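## Task

Put the yellow wire down on the table on its own, with every other wire at least a hand's width away from it. A wire left dangling over the table edge may count as failure.

## Robot and tools

Robot: two arms, left_arm and right_arm, each with a two-finger gripper. Cameras: cam_high and cam_low, fixed on a beam behind the arms, plus cam_left_wrist and cam_right_wrist on the grippers; all four images are 896x504. Loose objects may occasionally get nudged by something outside your control.

Frames. The scene frame has its origin at table-top height, halfway between the nominal arm bases and roughly 5 to 10 cm in from the near table edge. +x points out over the table, +z up, and left_arm sits on the +y side (arm names do not match image left/right). Actual bases: left_arm at (-0.003, +0.342, -0.003) m, right_arm at (+0.006, -0.313, -0.006) m, each tilted only slightly. Fixed cameras and the table use the scene frame. Every hand pose, velocity, Hand target and wrist-camera pose is reported in that arm's own base frame, and offsets move along that arm's base axes, with rotations about the Hand target position. Gripper fingers point along its +z axis and close along its y axis; end_effector_position is the spot between the pads, about 1 cm short of the fingertips.

execute_actions(actions, cameras). actions is a list of actions; each action is a table of at most 15 rows, one row per 1/30 s step, and a short table repeats its final row to fill 15 steps. Every row has exactly 14 numbers in [-1, 1] covering both arms: left_arm dx, dy, dz, rx, ry, rz, opening, then right_arm in the same order. dx..rz are offsets, not poses, measured from that arm's Hand target as it stood when the action began (each row counts from that same start, not from the row before); repeating an offset therefore moves further. Scale: 1.0 equals 0.6 m or 180 degrees; rx, ry, rz form one rotation vector; a translation longer than 1.0 gets shortened along its direction. Opening is absolute: +1 fully open (0.093 m), -1 closed. A 0 in the opening slot is a real command, so resend the current opening for a gripper you want unchanged. Six zero pose numbers re-command the current Hand target. Images return only with an empty actions list or when cameras names them (["all"], a list of names, or []); an unknown name voids the call.

move(target, speed, blend, opening_speed, grip_force, blocking, cameras). target is one 14-number row (same layout, scale and base-frame offsets as above) or a list of up to 15 rows; all rows count from the same starting Hand targets. Grippers travel in straight lines that ignore obstacles and the other arm, and all arms finish together within 10 s. speed: m/s, 0.002 to 2.9 (default 0.25), turning up to twice that in rad/s; one value or one per target. blend: corner rounding in metres for lists, 0 means stop at each point. opening_speed: rate of opening change per second on the -1..+1 scale, at least 0.2. grip_force: newtons per finger pad, 10 to 50, persisting until changed; lower values close slowly. blocking=false returns after about 0.5 s while motion continues. A changed opening on the first row pauses the path only if that target lies within 10 mm of the gripper or its last command; openings on later rows apply once everything is at rest there. Result adds a move: line with the ending (done, off_target, moving, held, fault) and limits (paced = commanded pose clipped, held = steps withheld). done means within 10 mm and 2 degrees; neither done nor off_target says anything about contact. Avoid paths passing near an arm's own base; go around it.

wait(seconds 0 to 10) lets time run with commands held; a running move continues. stop brakes a running move. zoom_image(camera, region [x0, y0, x1, y1] in pixels, at most 504 by 504) enlarges part of the newest image. finished_scene(scene) ends the current scene irreversibly, using its number; make no further call in that reply.

Results: end_effector_position (m) and quat_wxyz per arm in its base frame, Hand target (your last command after clipping, the origin for next offsets), Tool commands, grip_measured, Joint positions (last entry is gripper opening in m), Joint velocities, torques, motor temperatures, and step readings for action calls. Positions can be off by a few cm, more at long reach.

Behaviour: the controller limits commanded orientation to 40 degrees from the measured one. Friction and weight can leave a gripper short, low or tilted; check after each move and correct with the missing offset. Small moves may not happen or may drift sideways. An arm blocked by contact keeps pushing until commanded back past its gripper.

Gripping: grip_measured is motor position, +1 open, -1 closed; pads meet near -0.94 and sit about 0.0208 higher per mm of object width; readings may be up to 0.02 too open. Wires are soft and round, so grip noticeably below the width reading; release well above it. Pads press about 50 to 65 N.

Avoid: dropping or flinging wires, leaving any wire off or hanging over the table, hitting the bar, plate and rail behind the table (up to about 3 cm high), arms or grippers touching each other, straining a wrist camera cable, hard or fast contacts, and arm stops. Motor heat: warning at 75 °C, the arm folds and idles at 90 °C, collapses at 100 °C; avoid long stretched holds. Joint ranges (rad): waist -2.618 to 3.054, shoulder 0 to 3.142, elbow 0 to 3.142 (straight at 2.901), wrist pitch and yaw -1.571 to 1.571, wrist roll -2.094 to 2.094.

Each tool is called after "Emit:" as name(argument=value, ...) on one line, values as JSON.

## Session

Emit:
execute_actions(actions=[])

Emit:
zoom_image(camera="cam_high", region=[430, 120, 570, 260])

Scene clock: 0.00 s.
left_arm: end_effector_position=(+0.3754, -0.0005, +0.4011) grip_measured=+1.000 end_effector_quat_wxyz=(+0.706, +0.000, +0.709, -0.002) | right_arm: end_effector_position=(+0.3245, +0.3107, +0.2714) grip_measured=-0.935 end_effector_quat_wxyz=(+0.475, -0.493, +0.585, +0.435)
Joint positions: left_arm=[0 1.047 1.047 -0.004 0.003 -0.004 0.093] | right_arm=[0.449 1.57 1.11 0.154 -0.97 -0.214 0]
Joint velocities: within noise
Joint torques (N m): no reading
Motor temperatures (°C): left_arm=[29 34 33 31 26 27 27] | right_arm=[26 38 37 32 31 30 28]
Heat: left arm: 34 °C; right arm: 38 °C.
Hand target: left_arm +0.3732, +0.0006, +0.4097; +0.713, -0.001, +0.701, +0.001 | right_arm +0.3245, +0.3101, +0.2773; +0.481, -0.495, +0.579, +0.433
Tool commands: left_gripper/opening=+1.0 right_gripper/opening=-0.941665

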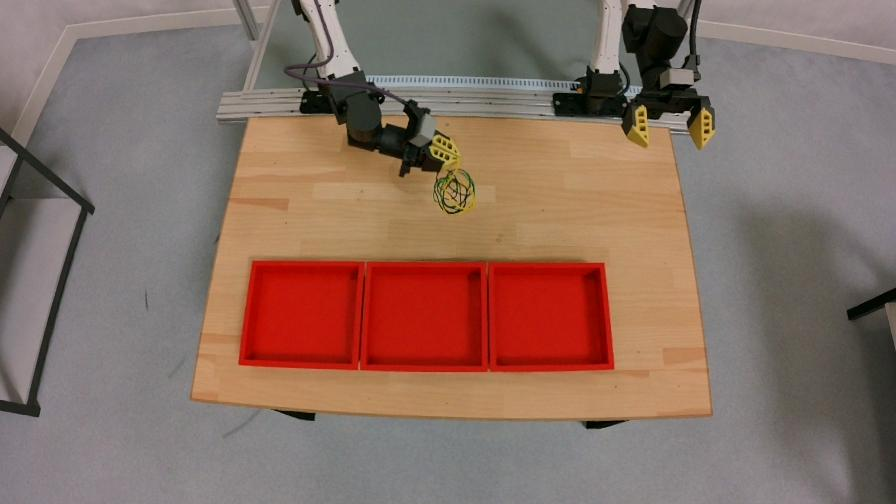

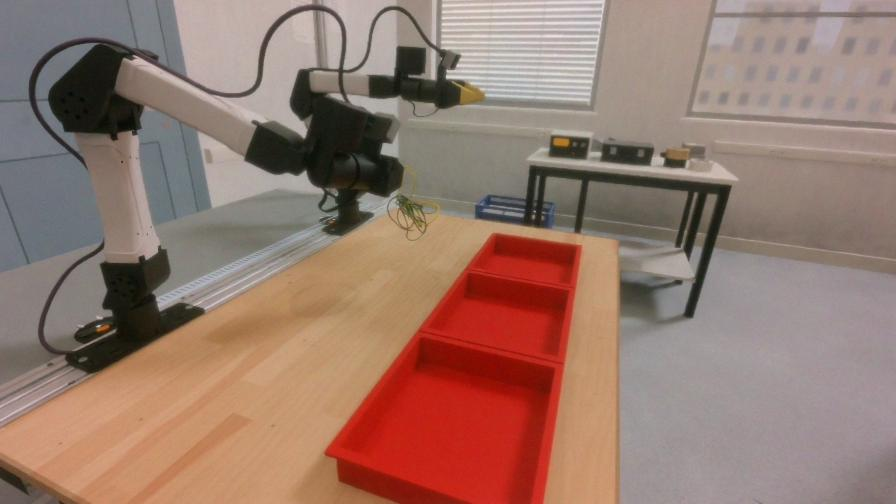

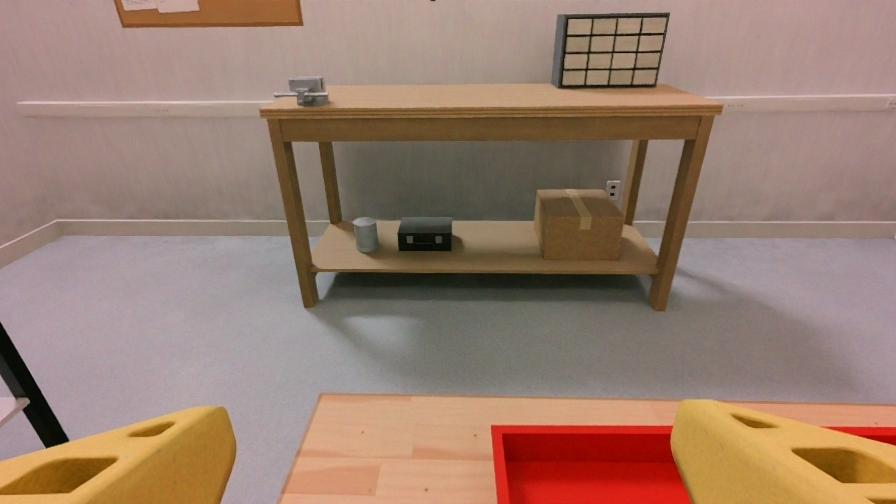

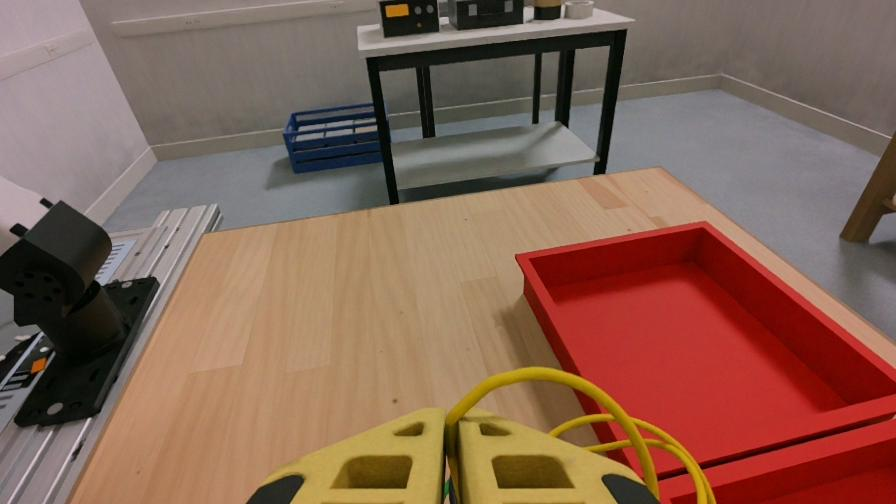

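Scaled by 3.600.

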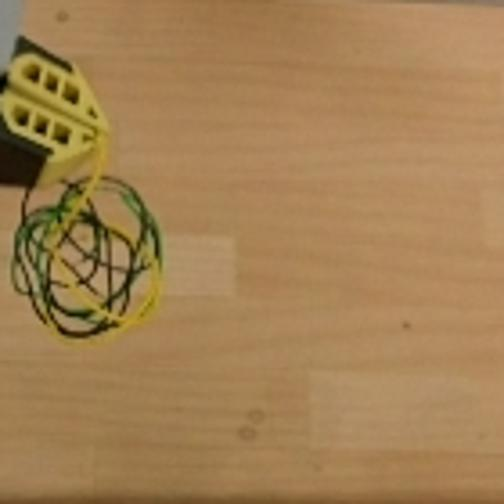

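Emit:
move(target=[[-0.15,-0.2,-0.3,-0.412,0.291,-0.048,-0.4,-0.041,0.112,-0.053,0,0,0,-0.941665],[-0.197,-0.393,-0.373,-0.412,0.291,-0.048,-0.4,-0.041,0.112,-0.053,0,0,0,-0.941665]], blend=0.05, speed=0.35, cameras=["cam_high","cam_left_wrist","cam_right_wrist"])

Scene clock: 21.53 s.
left_arm: end_effector_position=(+0.2521, -0.2329, +0.1867) grip_measured=-0.398 end_effector_quat_wxyz=(+0.204, -0.364, +0.790, -0.448) | right_arm: end_effector_position=(+0.2970, +0.3747, +0.2457) grip_measured=-0.935 end_effector_quat_wxyz=(+0.470, -0.498, +0.585, +0.435)
Joint positions: left_arm=[-0.77 1.034 0.679 -0.186 -0.05 -1.605 0.026] | right_arm=[0.649 1.638 1.068 0.312 -0.786 -0.143 0]
Joint torques (N m): left_arm=[-0.84 -2.21 7.15 2.03 -0.33 -0.13] | right_arm=[0.38 -6.2 6.9 2.49 0.18 0.21]
Motor temperatures (°C): left_arm=[29 35 38 38 26 27 27] | right_arm=[26 41 40 36 31 30 28]
Heat: left arm: 38 °C; right arm: 41 °C.
Hand target: left_arm +0.2550, -0.2352, +0.1860; +0.211, -0.367, +0.784, -0.455 | right_arm +0.2999, +0.3773, +0.2454; +0.481, -0.495, +0.579, +0.433
Off the commanded pose: left_arm 0.004 m, 1 deg | right_arm 0.004 m, 2 deg.
move: done
Images, in order (width x height): cam_high 896x504, cam_left_wrist 896x504, cam_right_wrist 896x504.

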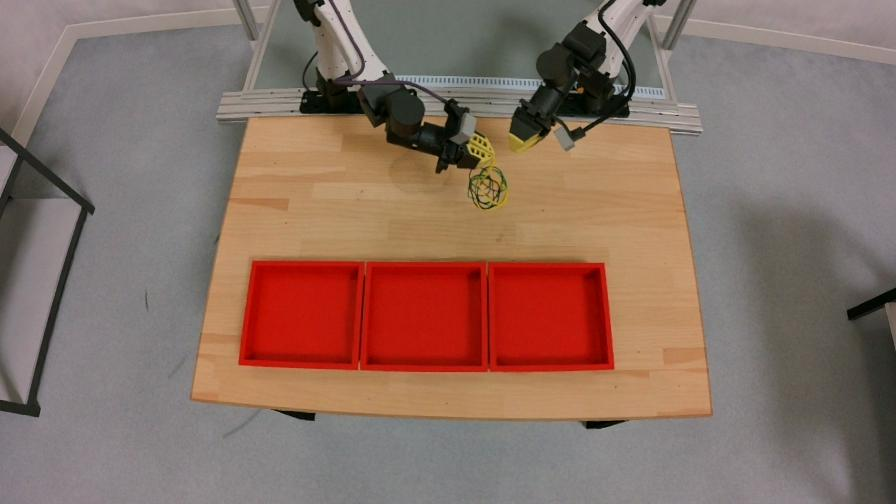

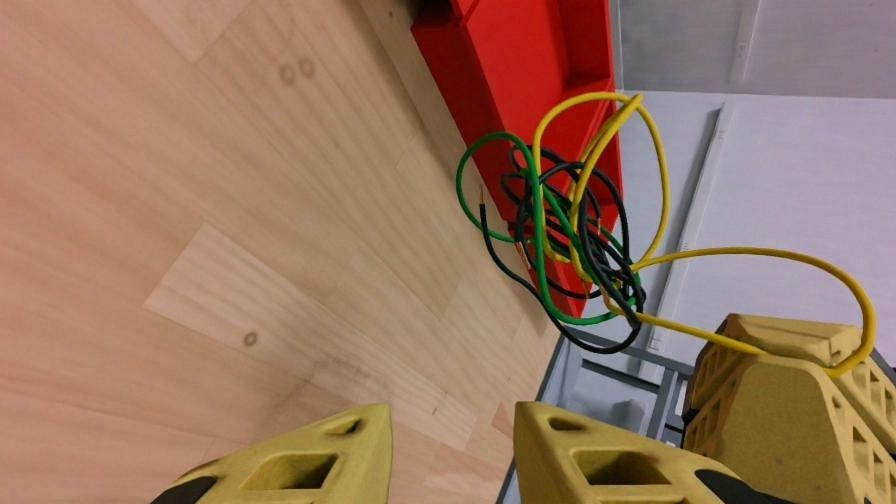

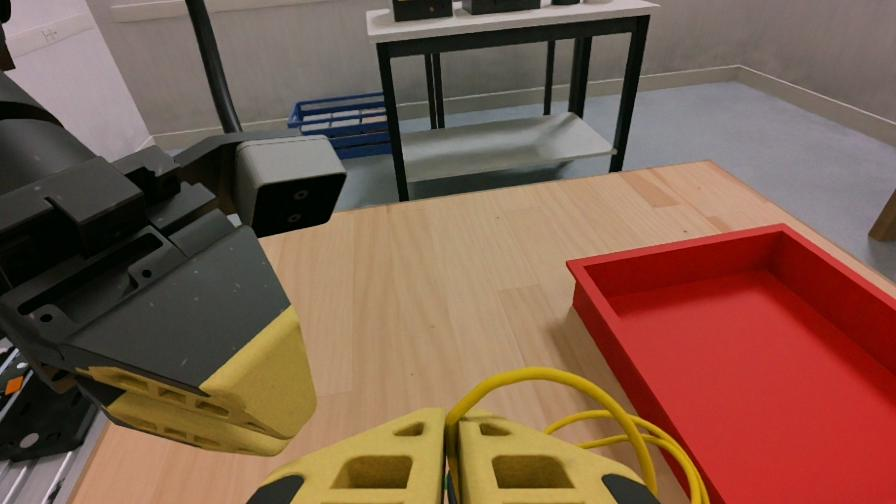

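Emit:
move(target=[0.14,-0.03,-0.055,0,0,0,-0.3,0,0,0,0,0,0,-0.941665], speed=0.25, cameras=["cam_left_wrist","cam_right_wrist"])

Scene clock: 64.40 s.
left_arm: end_effector_position=(+0.3249, -0.2467, +0.1345) grip_measured=-0.302 end_effector_quat_wxyz=(+0.192, -0.379, +0.796, -0.432) | right_arm: end_effector_position=(+0.2970, +0.3747, +0.2457) grip_measured=-0.935 end_effector_quat_wxyz=(+0.470, -0.498, +0.585, +0.435)
Joint positions: left_arm=[-0.619 1.408 0.737 0.084 0.074 -1.547 0.031] | right_arm=[0.649 1.638 1.068 0.312 -0.786 -0.143 0]
Joint torques (N m): left_arm=[0.62 -4.77 11.21 2.01 -0.07 0.15] | right_arm=[0.35 -6.27 6.94 2.45 0.13 0.14]
Motor temperatures (°C): left_arm=[29 34 38 45 26 27 27] | right_arm=[26 44 42 43 31 30 28]
Heat: left arm: 45 °C; right arm: 44 °C.
Hand target: left_arm +0.3390, -0.2533, +0.1530; +0.211, -0.367, +0.784, -0.455 | right_arm +0.2999, +0.3773, +0.2454; +0.481, -0.495, +0.579, +0.433
Off the commanded pose: left_arm 0.024 m, 4 deg | right_arm 0.004 m, 2 deg.
move: off_target (left_arm)
Images, in order (width x height): cam_left_wrist 896x504, cam_right_wrist 896x504.

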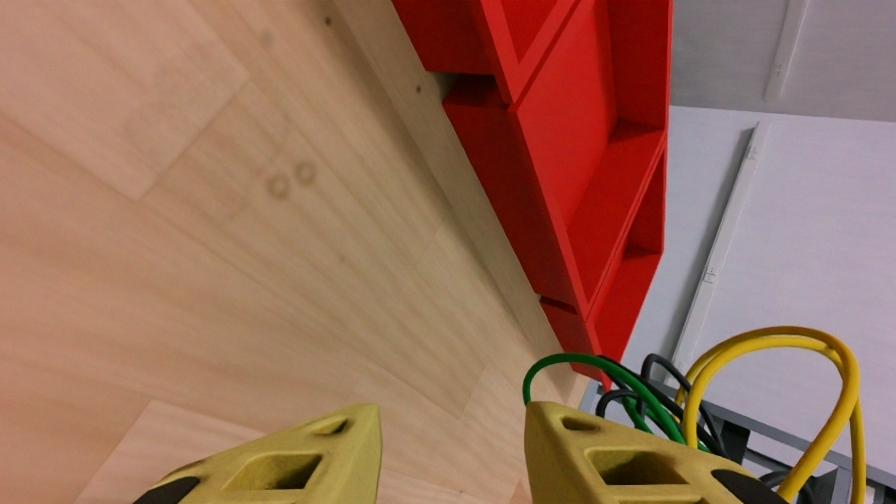

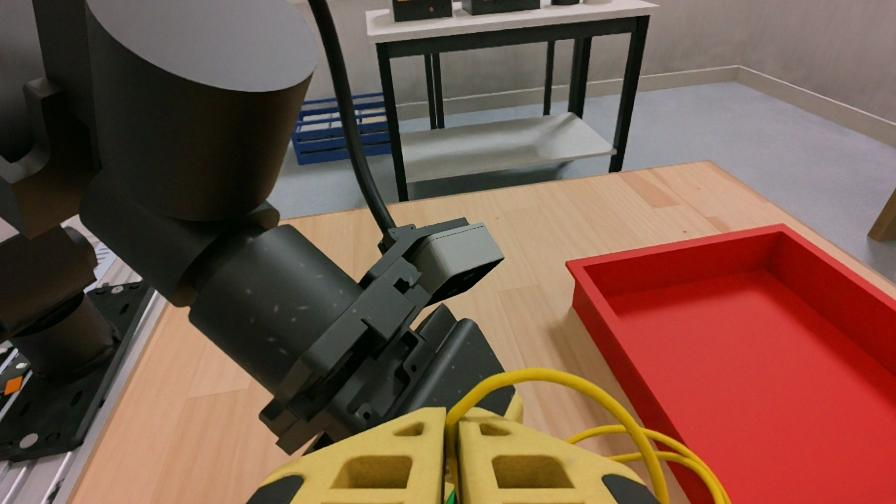

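Emit:
move(target=[0.0,0.0,0.05,0,0,0,-0.3,0,0,0,0,0,0,-0.941665], cameras=["cam_left_wrist"])

Scene clock: 72.43 s.
left_arm: end_effector_position=(+0.3353, -0.2542, +0.1624) grip_measured=-0.302 end_effector_quat_wxyz=(+0.199, -0.375, +0.789, -0.444) | right_arm: end_effector_position=(+0.2973, +0.3747, +0.2460) grip_measured=-0.935 end_effector_quat_wxyz=(+0.471, -0.497, +0.585, +0.434)
Joint positions: left_arm=[-0.619 1.408 0.829 0.022 0.074 -1.547 0.031] | right_arm=[0.649 1.638 1.068 0.313 -0.784 -0.143 0]
Joint torques (N m): left_arm=[0.55 -8.27 11.43 1.42 -0.09 0.14] | right_arm=[0.34 -6.34 7.02 2.48 0.15 0.17]
Heat: left arm: 45 °C; right arm: 44 °C.
Hand target: left_arm +0.3390, -0.2533, +0.1830; +0.211, -0.367, +0.784, -0.455 | right_arm +0.2999, +0.3773, +0.2454; +0.481, -0.495, +0.579, +0.433
Off the commanded pose: left_arm 0.021 m, 2 deg | right_arm 0.004 m, 1 deg.
move: off_target (left_arm)
Images, in order (width x height): cam_left_wrist 896x504.

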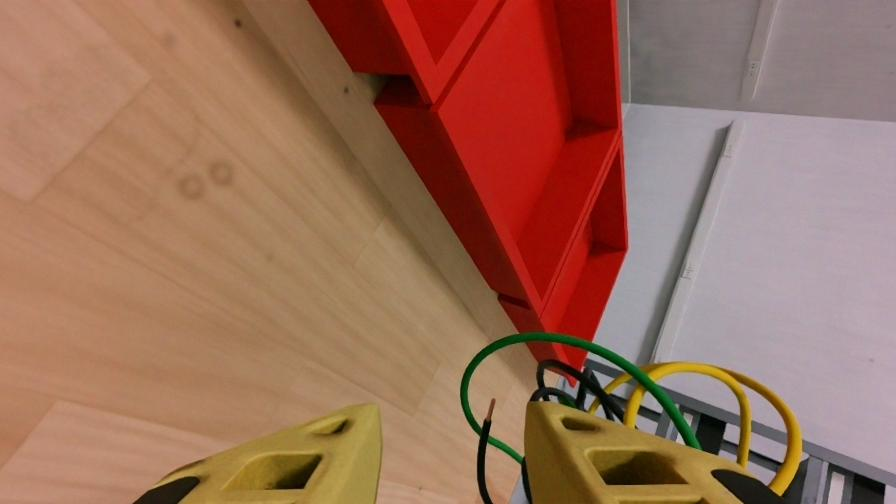

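Emit:
move(target=[[0.018,-0.017,-0.006,0,0,0,-0.35,0,0,0,0,0,0,-0.941665],[0.018,-0.017,-0.006,0,0,0,-1,0,0,0,0,0,0,-0.941665]], speed=0.12, opening_speed=1, cameras=["cam_left_wrist"])

Scene clock: 82.67 s.
left_arm: end_effector_position=(+0.3425, -0.2593, +0.1680) grip_measured=-0.986 end_effector_quat_wxyz=(+0.201, -0.374, +0.787, -0.448) | right_arm: end_effector_position=(+0.2973, +0.3747, +0.2460) grip_measured=-0.935 end_effector_quat_wxyz=(+0.471, -0.497, +0.585, +0.434)
Joint positions: left_arm=[-0.619 1.434 0.865 0.022 0.074 -1.547 0] | right_arm=[0.649 1.638 1.068 0.313 -0.784 -0.143 0]
Joint torques (N m): left_arm=[-0.12 -5.33 11.67 1.65 -0.14 0.11] | right_arm=[0.34 -6.2 7.16 2.41 0.15 0.2]
Heat: left arm: 43 °C; right arm: 45 °C.
Hand target: left_arm +0.3498, -0.2635, +0.1793; +0.211, -0.367, +0.784, -0.455 | right_arm +0.2999, +0.3773, +0.2454; +0.481, -0.495, +0.579, +0.433
Off the commanded pose: left_arm 0.014 m, 2 deg | right_arm 0.004 m, 1 deg.
move: off_target (left_arm); target 2's new opening was sent with left_arm's hand 0.014 m and 2 deg from that target
Images, in order (width x height): cam_left_wrist 896x504.

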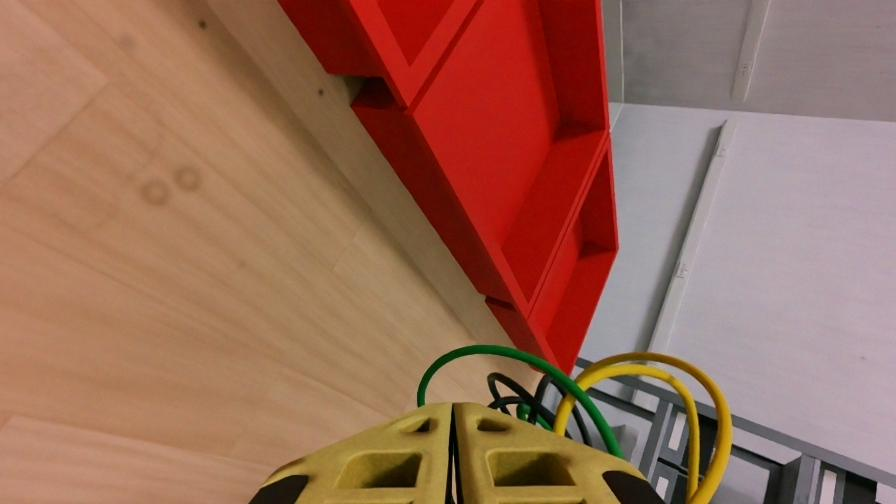

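Emit:
move(target=[-0.13,0.1,0.0,0,0,0,-1,0,0,0,0,0,0,-0.941665], speed=0.15, cameras=["cam_left_wrist"])

Scene clock: 95.50 s.
left_arm: end_effector_position=(+0.2758, -0.2103, +0.1877) grip_measured=-0.986 end_effector_quat_wxyz=(+0.211, -0.366, +0.776, -0.468) | right_arm: end_effector_position=(+0.2973, +0.3747, +0.2460) grip_measured=-0.935 end_effector_quat_wxyz=(+0.471, -0.497, +0.585, +0.434)
Joint positions: left_arm=[-0.611 1.031 0.642 -0.105 0.083 -1.542 0] | right_arm=[0.649 1.638 1.068 0.313 -0.784 -0.143 0]
Joint torques (N m): left_arm=[0.83 -4.36 6.9 1.44 -0.07 0.14] | right_arm=[0.53 -6.35 6.93 2.44 0.11 0.14]
Heat: left arm: 42 °C; right arm: 47 °C.
Hand target: left_arm +0.2718, -0.2034, +0.1794; +0.211, -0.367, +0.784, -0.455 | right_arm +0.2999, +0.3773, +0.2454; +0.481, -0.495, +0.579, +0.433
Off the commanded pose: left_arm 0.012 m, 2 deg | right_arm 0.004 m, 1 deg.
move: off_target (left_arm)
Images, in order (width x height): cam_left_wrist 896x504.

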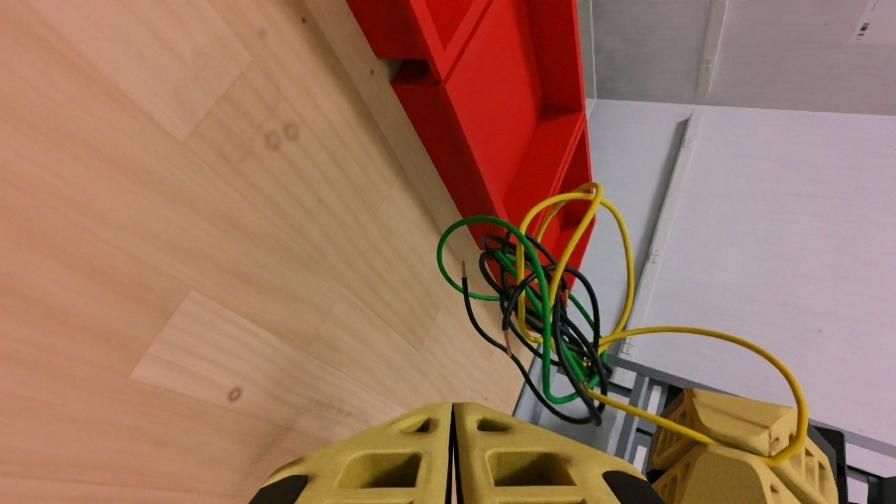

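Emit:
move(target=[[0.11,-0.085,-0.02,0,0,0,-0.35,0,0,0,0,0,0,-0.941665],[0.152,-0.121,-0.007,0,0,0,-0.35,0,0,0,0,0,0,-0.941665]], speed=0.2, blend=0.02, cameras=["cam_left_wrist","cam_right_wrist"])

Scene clock: 112.03 s.
left_arm: end_effector_position=(+0.3518, -0.2677, +0.1583) grip_measured=-0.352 end_effector_quat_wxyz=(+0.193, -0.374, +0.796, -0.435) | right_arm: end_effector_position=(+0.2973, +0.3747, +0.2460) grip_measured=-0.935 end_effector_quat_wxyz=(+0.471, -0.497, +0.585, +0.434)
Joint positions: left_arm=[-0.621 1.504 0.916 0.008 0.079 -1.542 0.028] | right_arm=[0.649 1.638 1.068 0.313 -0.784 -0.143 0]
Joint torques (N m): left_arm=[-0.75 -5.74 11.47 1.97 -0.26 -0.01] | right_arm=[0.24 -6.38 6.98 2.49 0.15 0.17]
Motor temperatures (°C): left_arm=[29 37 41 41 26 27 28] | right_arm=[26 44 43 48 31 30 28]
Heat: left arm: 41 °C; right arm: 48 °C.
Hand target: left_arm +0.3630, -0.2761, +0.1751; +0.211, -0.367, +0.784, -0.455 | right_arm +0.2999, +0.3773, +0.2454; +0.481, -0.495, +0.579, +0.433
Off the commanded pose: left_arm 0.022 m, 3 deg | right_arm 0.004 m, 1 deg.
move: off_target (left_arm); blend cut to 0.017 m at target 1
Images, in order (width x height): cam_left_wrist 896x504, cam_right_wrist 896x504.

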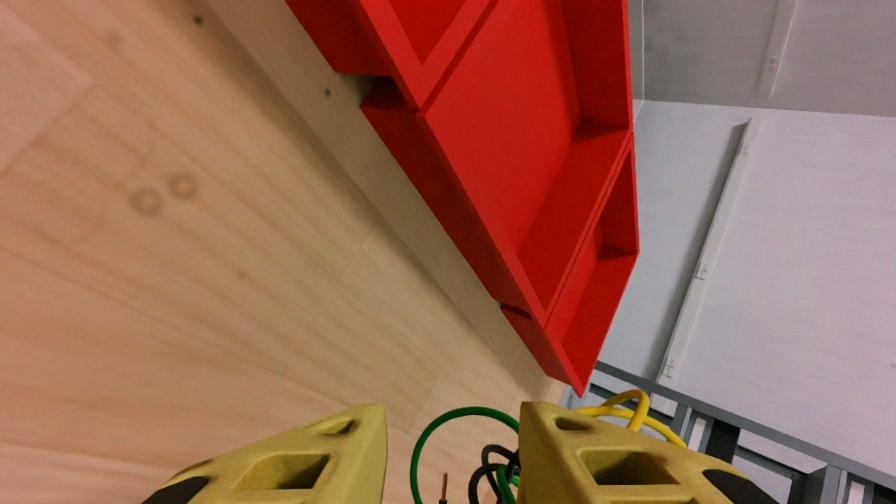

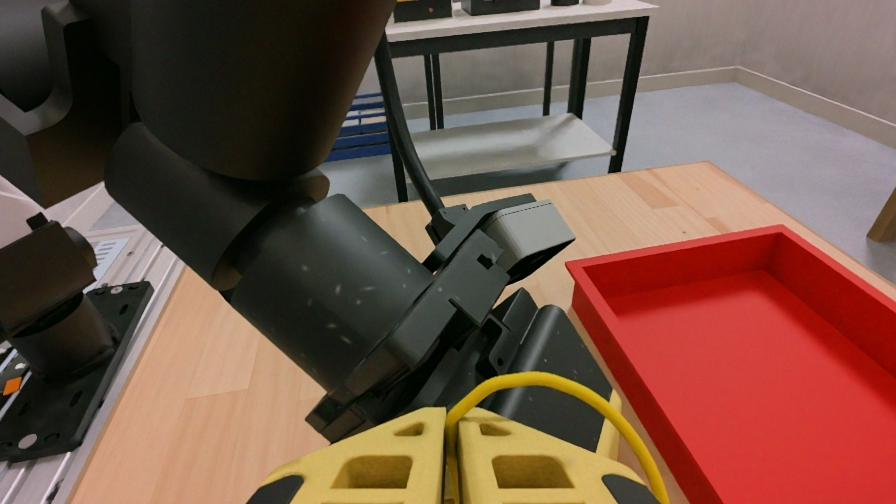

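Emit:
move(target=[[-0.012,-0.024,0.0,0,0,0,-0.35,0,0,0,0,0,0,-0.941665],[-0.012,-0.024,0,0,0,0,-1,0,0,0,0,0,0,-0.941665]], speed=0.12, opening_speed=1, cameras=["cam_left_wrist"])

Scene clock: 121.93 s.
left_arm: end_effector_position=(+0.3443, -0.2810, +0.1567) grip_measured=-0.986 end_effector_quat_wxyz=(+0.196, -0.369, +0.799, -0.432) | right_arm: end_effector_position=(+0.2973, +0.3747, +0.2460) grip_measured=-0.935 end_effector_quat_wxyz=(+0.471, -0.497, +0.585, +0.434)
Joint positions: left_arm=[-0.672 1.515 0.923 0.008 0.034 -1.556 0] | right_arm=[0.649 1.638 1.068 0.313 -0.784 -0.143 0]
Joint torques (N m): left_arm=[-0.66 -5.83 11.7 1.98 -0.28 -0.11] | right_arm=[0.43 -6.45 7.02 2.47 0.17 0.2]
Heat: left arm: 43 °C; right arm: 49 °C.
Hand target: left_arm +0.3558, -0.2905, +0.1751; +0.211, -0.367, +0.784, -0.455 | right_arm +0.2999, +0.3773, +0.2454; +0.481, -0.495, +0.579, +0.433
Off the commanded pose: left_arm 0.024 m, 4 deg | right_arm 0.004 m, 1 deg.
move: off_target (left_arm); target 2's new opening was sent with left_arm's hand 0.024 m and 4 deg from that target
Images, in order (width x height): cam_left_wrist 896x504.

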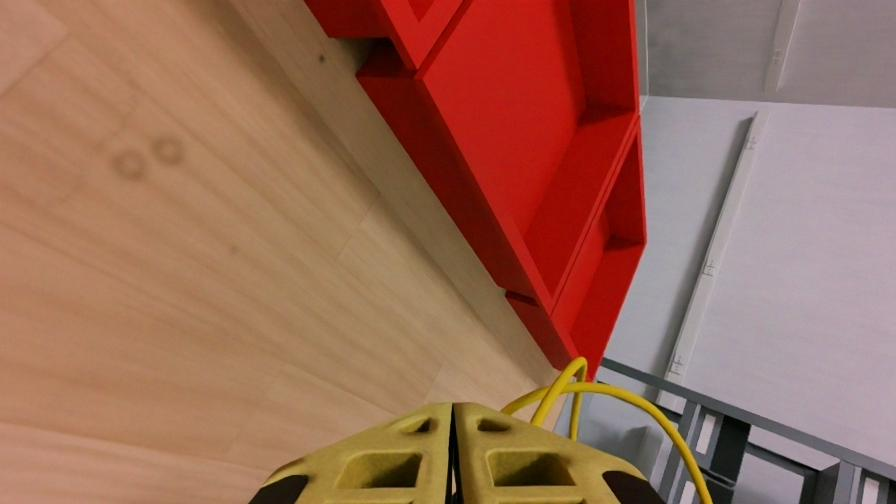

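Pull.

Emit:
move(target=[-0.14,0.11,0.0,0,0,0,-1,0,0,0.0,0,0,0,-0.941665], speed=0.15, cameras=["cam_left_wrist"])

Scene clock: 131.13 s.
left_arm: end_effector_position=(+0.2775, -0.2293, +0.1826) grip_measured=-0.986 end_effector_quat_wxyz=(+0.213, -0.359, +0.780, -0.466) | right_arm: end_effector_position=(+0.2973, +0.3747, +0.2460) grip_measured=-0.935 end_effector_quat_wxyz=(+0.471, -0.497, +0.585, +0.434)
Joint positions: left_arm=[-0.677 1.097 0.654 -0.051 0.03 -1.558 0] | right_arm=[0.649 1.638 1.068 0.313 -0.784 -0.143 0]
Joint torques (N m): left_arm=[-0.84 -4.98 6.84 1.44 -0.3 -0.12] | right_arm=[0.43 -6.27 6.91 2.44 0.19 0.11]
Heat: left arm: 45 °C; right arm: 50 °C.
Hand target: left_arm +0.2717, -0.2245, +0.1751; +0.211, -0.367, +0.784, -0.455 | right_arm +0.2999, +0.3773, +0.2454; +0.481, -0.495, +0.579, +0.433
Off the commanded pose: left_arm 0.011 m, 2 deg | right_arm 0.004 m, 1 deg.
move: off_target (left_arm)
Images, in order (width x height): cam_left_wrist 896x504.

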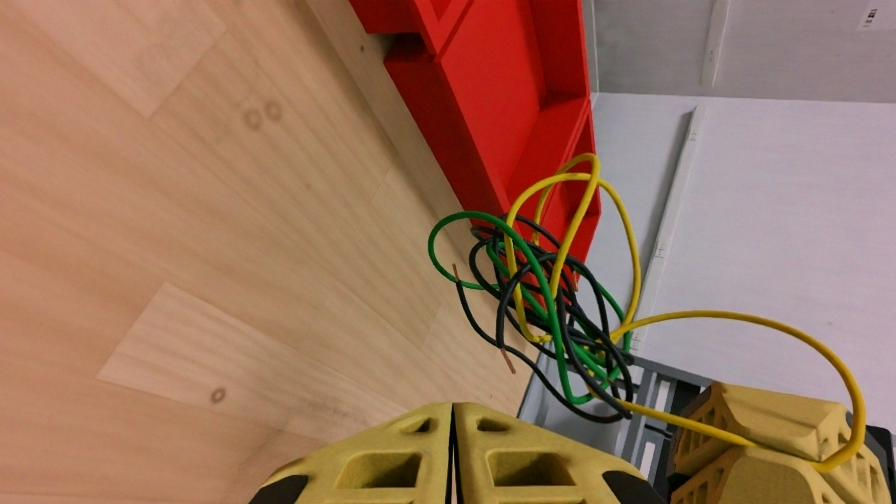

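Emit:
move(target=[[0.157,-0.045,-0.002,0,0,0,-0.35,0,0,0,0,0,0,-0.941665]], speed=0.2, cameras=["cam_left_wrist"])

Scene clock: 171.97 s.
left_arm: end_effector_position=(+0.3516, -0.2462, +0.1553) grip_measured=-0.352 end_effector_quat_wxyz=(+0.191, -0.379, +0.795, -0.433) | right_arm: end_effector_position=(+0.2973, +0.3747, +0.2460) grip_measured=-0.935 end_effector_quat_wxyz=(+0.471, -0.497, +0.585, +0.434)
Joint positions: left_arm=[-0.563 1.462 0.872 0.001 0.123 -1.518 0.028] | right_arm=[0.649 1.638 1.068 0.313 -0.784 -0.143 0]
Joint torques (N m): left_arm=[0.54 -5.41 11.55 1.99 -0.08 0.14] | right_arm=[0.29 -6.37 6.8 2.44 0.16 0.18]
Motor temperatures (°C): left_arm=[29 37 43 44 26 27 28] | right_arm=[26 45 43 53 31 30 28]
Heat: left arm: 44 °C; right arm: 53 °C.
Hand target: left_arm +0.3660, -0.2516, +0.1741; +0.211, -0.367, +0.784, -0.455 | right_arm +0.2999, +0.3773, +0.2454; +0.481, -0.495, +0.579, +0.433
Off the commanded pose: left_arm 0.024 m, 4 deg | right_arm 0.004 m, 1 deg.
move: off_target (left_arm)
Images, in order (width x height): cam_left_wrist 896x504.

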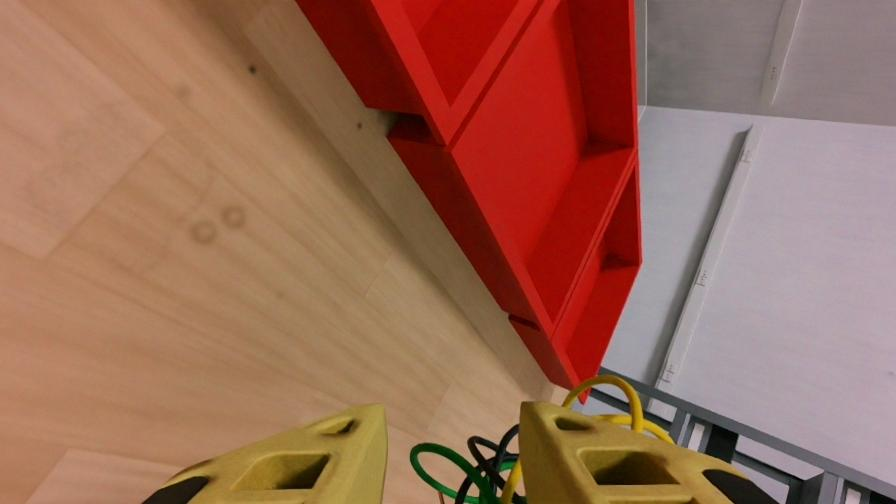

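Emit:
move(target=[[0.025,-0.07,-0.015,0,0,0,-0.35,0,0,0,0,0,0,-0.941665]], speed=0.2, cameras=["cam_left_wrist","cam_right_wrist"])

Scene clock: 183.93 s.
left_arm: end_effector_position=(+0.3679, -0.2854, +0.1475) grip_measured=-0.352 end_effector_quat_wxyz=(+0.194, -0.369, +0.800, -0.433) | right_arm: end_effector_position=(+0.2973, +0.3747, +0.2460) grip_measured=-0.935 end_effector_quat_wxyz=(+0.471, -0.497, +0.585, +0.434)
Joint positions: left_arm=[-0.635 1.611 0.979 0.047 0.069 -1.536 0.028] | right_arm=[0.649 1.638 1.068 0.313 -0.784 -0.143 0]
Joint torques (N m): left_arm=[-0.36 -6.57 11.47 2 -0.28 -0.12] | right_arm=[0.42 -6.24 6.98 2.44 0.15 0.16]
Heat: left arm: 44 °C; right arm: 54 °C.
Hand target: left_arm +0.3810, -0.2934, +0.1649; +0.211, -0.367, +0.784, -0.455 | right_arm +0.2999, +0.3773, +0.2454; +0.481, -0.495, +0.579, +0.433
Off the commanded pose: left_arm 0.023 m, 4 deg | right_arm 0.004 m, 1 deg.
move: off_target (left_arm)
Images, in order (width x height): cam_left_wrist 896x504, cam_right_wrist 896x504.

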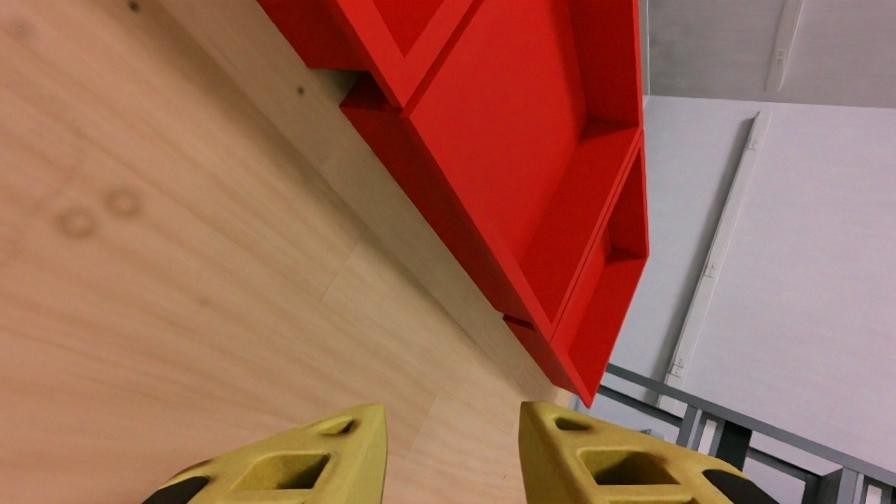

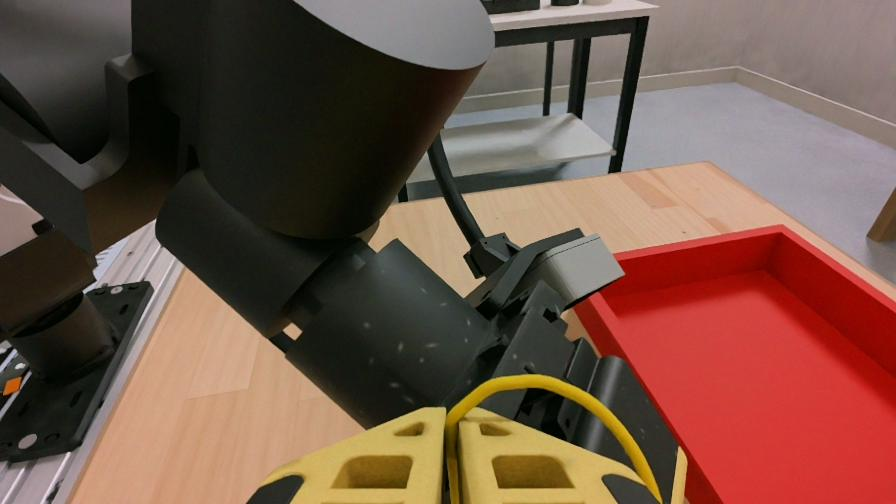

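Emit:
execute_actions(actions=[], cameras=["cam_high","cam_low"])

Emit:
zoom_image(camera="cam_high", region=[430, 120, 570, 260])

Emit:
zoom_image(camera="cam_low", region=[330, 150, 480, 270])

Scene clock: 193.03 s.
left_arm: end_effector_position=(+0.3679, -0.2854, +0.1475) grip_measured=-0.352 end_effector_quat_wxyz=(+0.194, -0.369, +0.800, -0.433) | right_arm: end_effector_position=(+0.2973, +0.3747, +0.2460) grip_measured=-0.935 end_effector_quat_wxyz=(+0.471, -0.497, +0.585, +0.434)
Joint positions: left_arm=[-0.635 1.611 0.979 0.047 0.069 -1.536 0.028] | right_arm=[0.649 1.638 1.068 0.313 -0.784 -0.143 0]
Joint velocities: within noise
Joint torques (N m): left_arm=[-0.36 -6.58 11.47 2 -0.28 -0.12] | right_arm=[0.43 -6.41 6.99 2.48 0.18 0.18]
Motor temperatures (°C): left_arm=[29 38 46 45 26 27 28] | right_arm=[26 45 43 54 31 30 28]
Heat: left arm: 46 °C; right arm: 54 °C.
Hand target: left_arm +0.3810, -0.2934, +0.1649; +0.211, -0.367, +0.784, -0.455 | right_arm +0.2999, +0.3773, +0.2454; +0.481, -0.495, +0.579, +0.433
Tool commands: left_gripper/opening=-0.35 right_gripper/opening=-0.941665
Off the commanded pose: left_arm 0.023 m, 4 deg | right_arm 0.004 m, 1 deg.
Images, in order (width x height): cam_high 896x504, cam_low 896x504.

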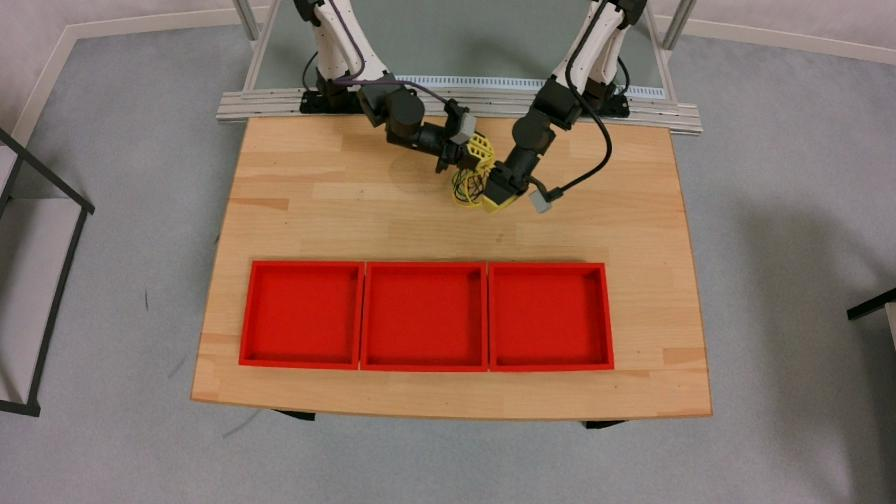

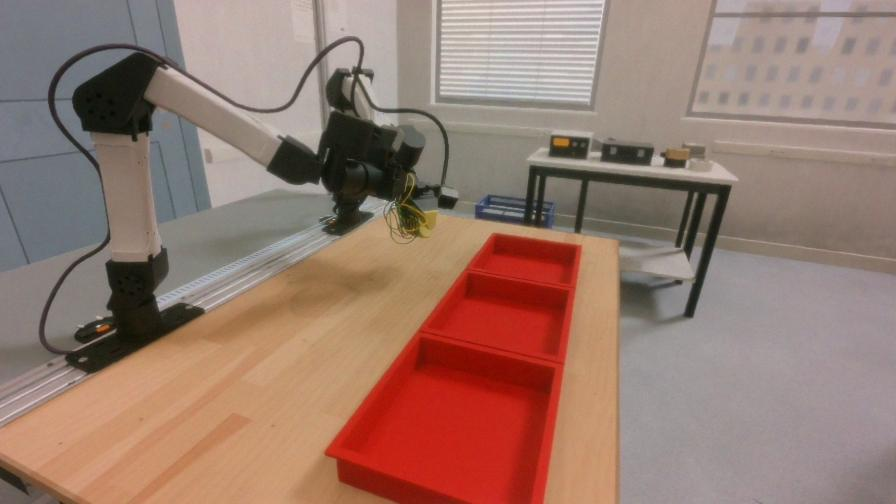

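Scaled by 3.600.

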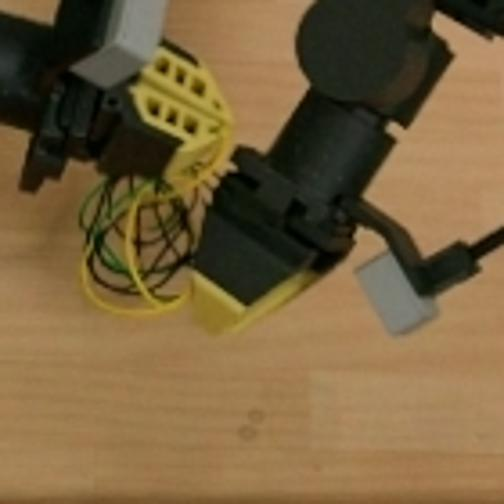

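Scaled by 3.360.

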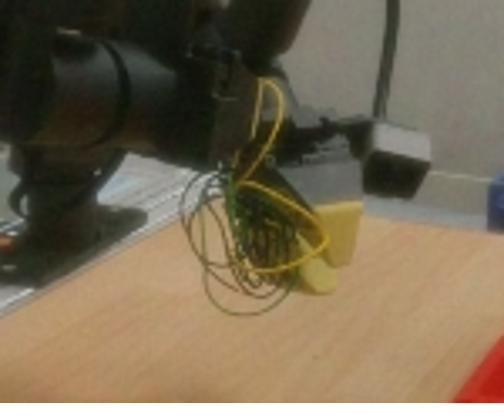

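Emit:
move(target=[[0.0,0.08,0.02,0,0,0,-0.3,0,0,0,0,0,0,-0.941665],[-0.1,0.07,0.03,0,0,0,-0.3,0,0,0,0,0,0,-0.941665],[-0.057,-0.021,0.003,0,0,0,-0.3,0,0,0,0,0,0,-0.941665]], speed=0.2, blend=0.015, cameras=["cam_high","cam_left_wrist","cam_low"])

Emit:
zoom_image(camera="cam_high", region=[430, 120, 570, 260])

Emit:
zoom_image(camera="cam_low", region=[330, 150, 480, 270])

Scene clock: 211.20 s.
left_arm: end_effector_position=(+0.3346, -0.2970, +0.1462) grip_measured=-0.302 end_effector_quat_wxyz=(+0.194, -0.368, +0.802, -0.429) | right_arm: end_effector_position=(+0.2982, +0.3743, +0.2428) grip_measured=-0.935 end_effector_quat_wxyz=(+0.469, -0.496, +0.588, +0.433)
Joint positions: left_arm=[-0.73 1.544 0.913 0.041 -0.012 -1.584 0.031] | right_arm=[0.648 1.642 1.064 0.315 -0.781 -0.143 0]
Joint torques (N m): left_arm=[-0.46 -6.49 11.47 1.99 -0.32 -0.13] | right_arm=[0.28 -6.53 7.38 2.5 0.12 0.13]
Motor temperatures (°C): left_arm=[29 39 48 45 26 27 28] | right_arm=[26 45 44 55 31 30 28]
Heat: left arm: 48 °C; right arm: 55 °C.
Hand target: left_arm +0.3468, -0.3061, +0.1668; +0.211, -0.367, +0.784, -0.455 | right_arm +0.2999, +0.3773, +0.2456; +0.481, -0.495, +0.579, +0.433
Off the commanded pose: left_arm 0.026 m, 4 deg | right_arm 0.004 m, 2 deg.
move: off_target (left_arm)
Images, in order (width x height): cam_high 896x504, cam_low 896x504, cam_left_wrist 896x504.

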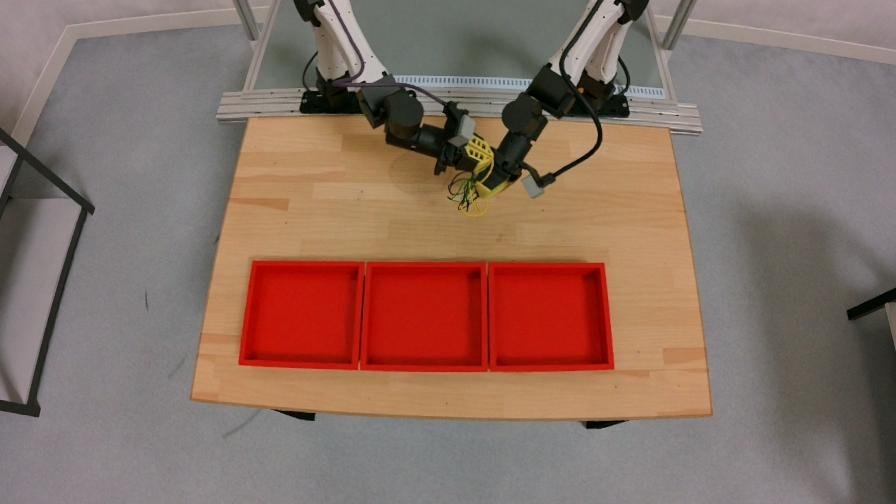

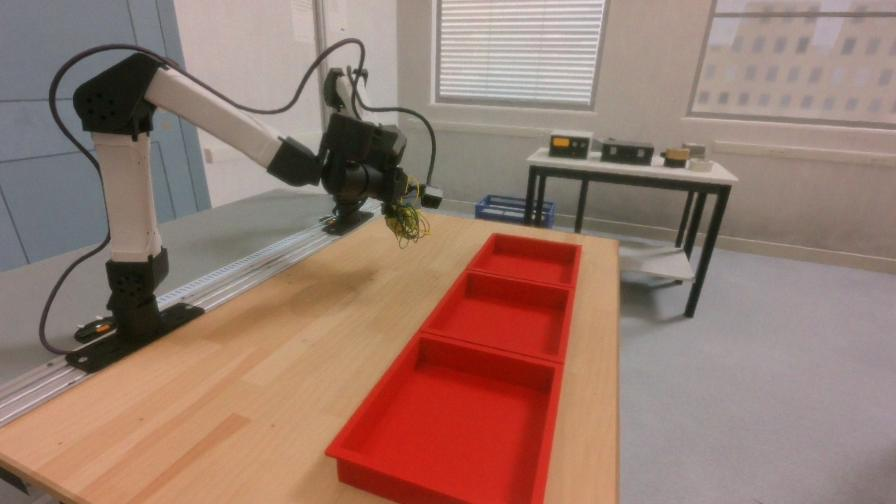

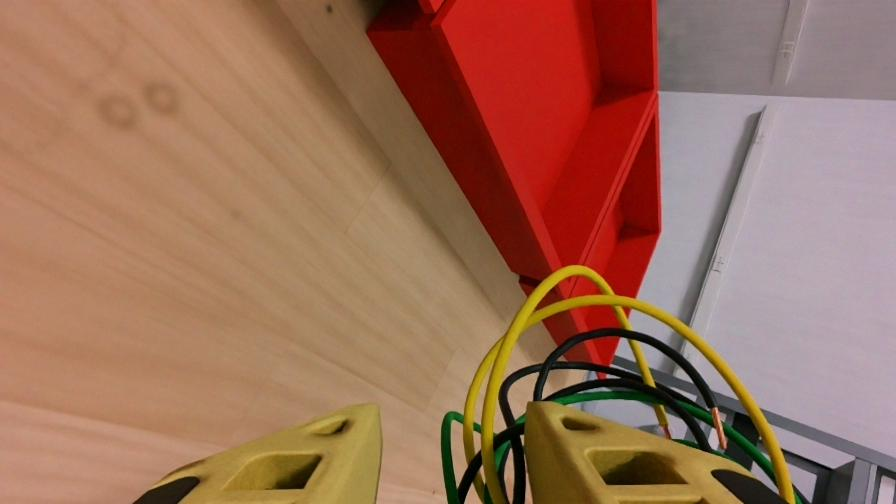

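Scaled by 3.600.

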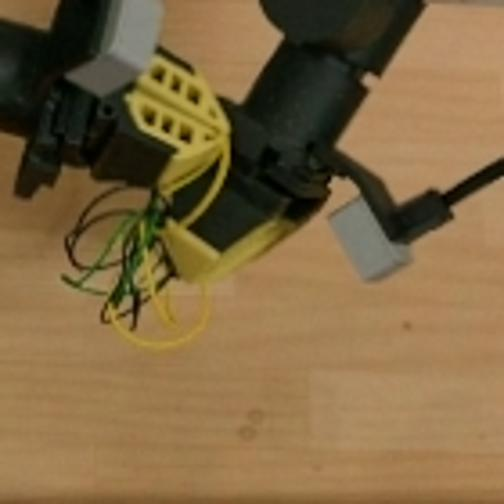

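Scaled by 3.360.

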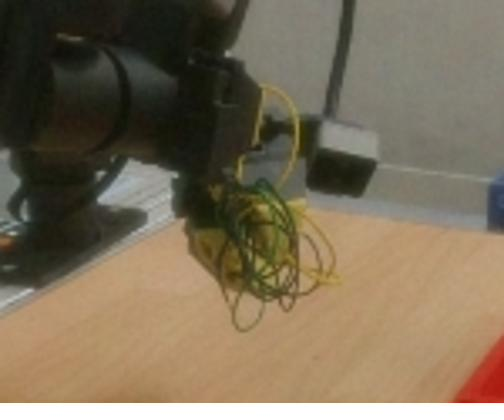

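Emit:
move(target=[[-0.03,0.03,0.0,0,0,0,-0.45,0,0,0,0,0,0,-0.941665],[-0.03,0.02,-0.03,0,0,0,-0.45,0,0,0,0,0,0,-0.941665],[-0.005,-0.01,-0.032,0,0,0,-0.45,0,0,0,0,0,0,-0.941665]], speed=0.2, cameras=["cam_left_wrist"])

Scene clock: 224.43 s.
left_arm: end_effector_position=(+0.3344, -0.3024, +0.1315) grip_measured=-0.448 end_effector_quat_wxyz=(+0.198, -0.369, +0.798, -0.434) | right_arm: end_effector_position=(+0.2979, +0.3747, +0.2428) grip_measured=-0.935 end_effector_quat_wxyz=(+0.469, -0.496, +0.588, +0.433)
Joint positions: left_arm=[-0.746 1.581 0.873 0.131 -0.03 -1.596 0.024] | right_arm=[0.649 1.642 1.064 0.315 -0.779 -0.143 0]
Joint torques (N m): left_arm=[-0.92 -6.37 10.97 1.94 -0.32 -0.11] | right_arm=[0.4 -6.75 7.25 2.4 0.1 0.13]
Motor temperatures (°C): left_arm=[29 39 49 47 26 27 28] | right_arm=[26 44 44 57 31 30 28]
Heat: left arm: 49 °C; right arm: 57 °C.
Hand target: left_arm +0.3437, -0.3121, +0.1475; +0.211, -0.367, +0.784, -0.455 | right_arm +0.3000, +0.3773, +0.2456; +0.481, -0.495, +0.579, +0.433
Off the commanded pose: left_arm 0.021 m, 3 deg | right_arm 0.004 m, 2 deg.
move: off_target (left_arm)
Images, in order (width x height): cam_left_wrist 896x504.

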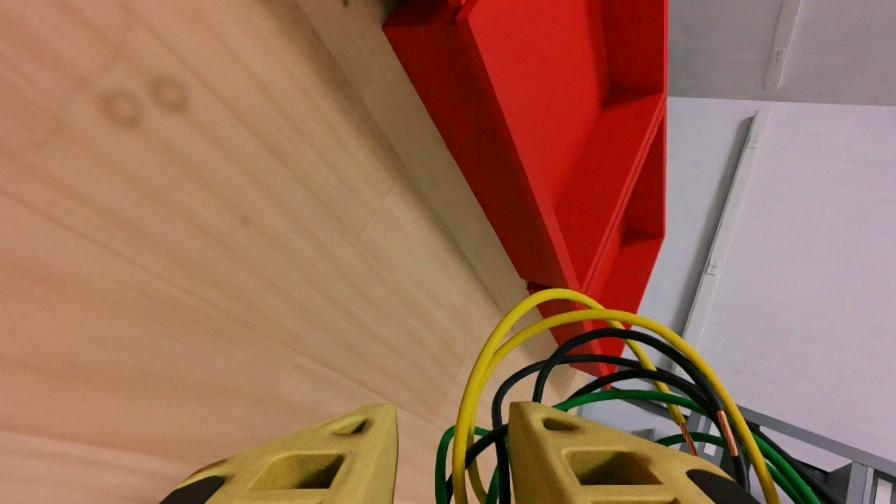

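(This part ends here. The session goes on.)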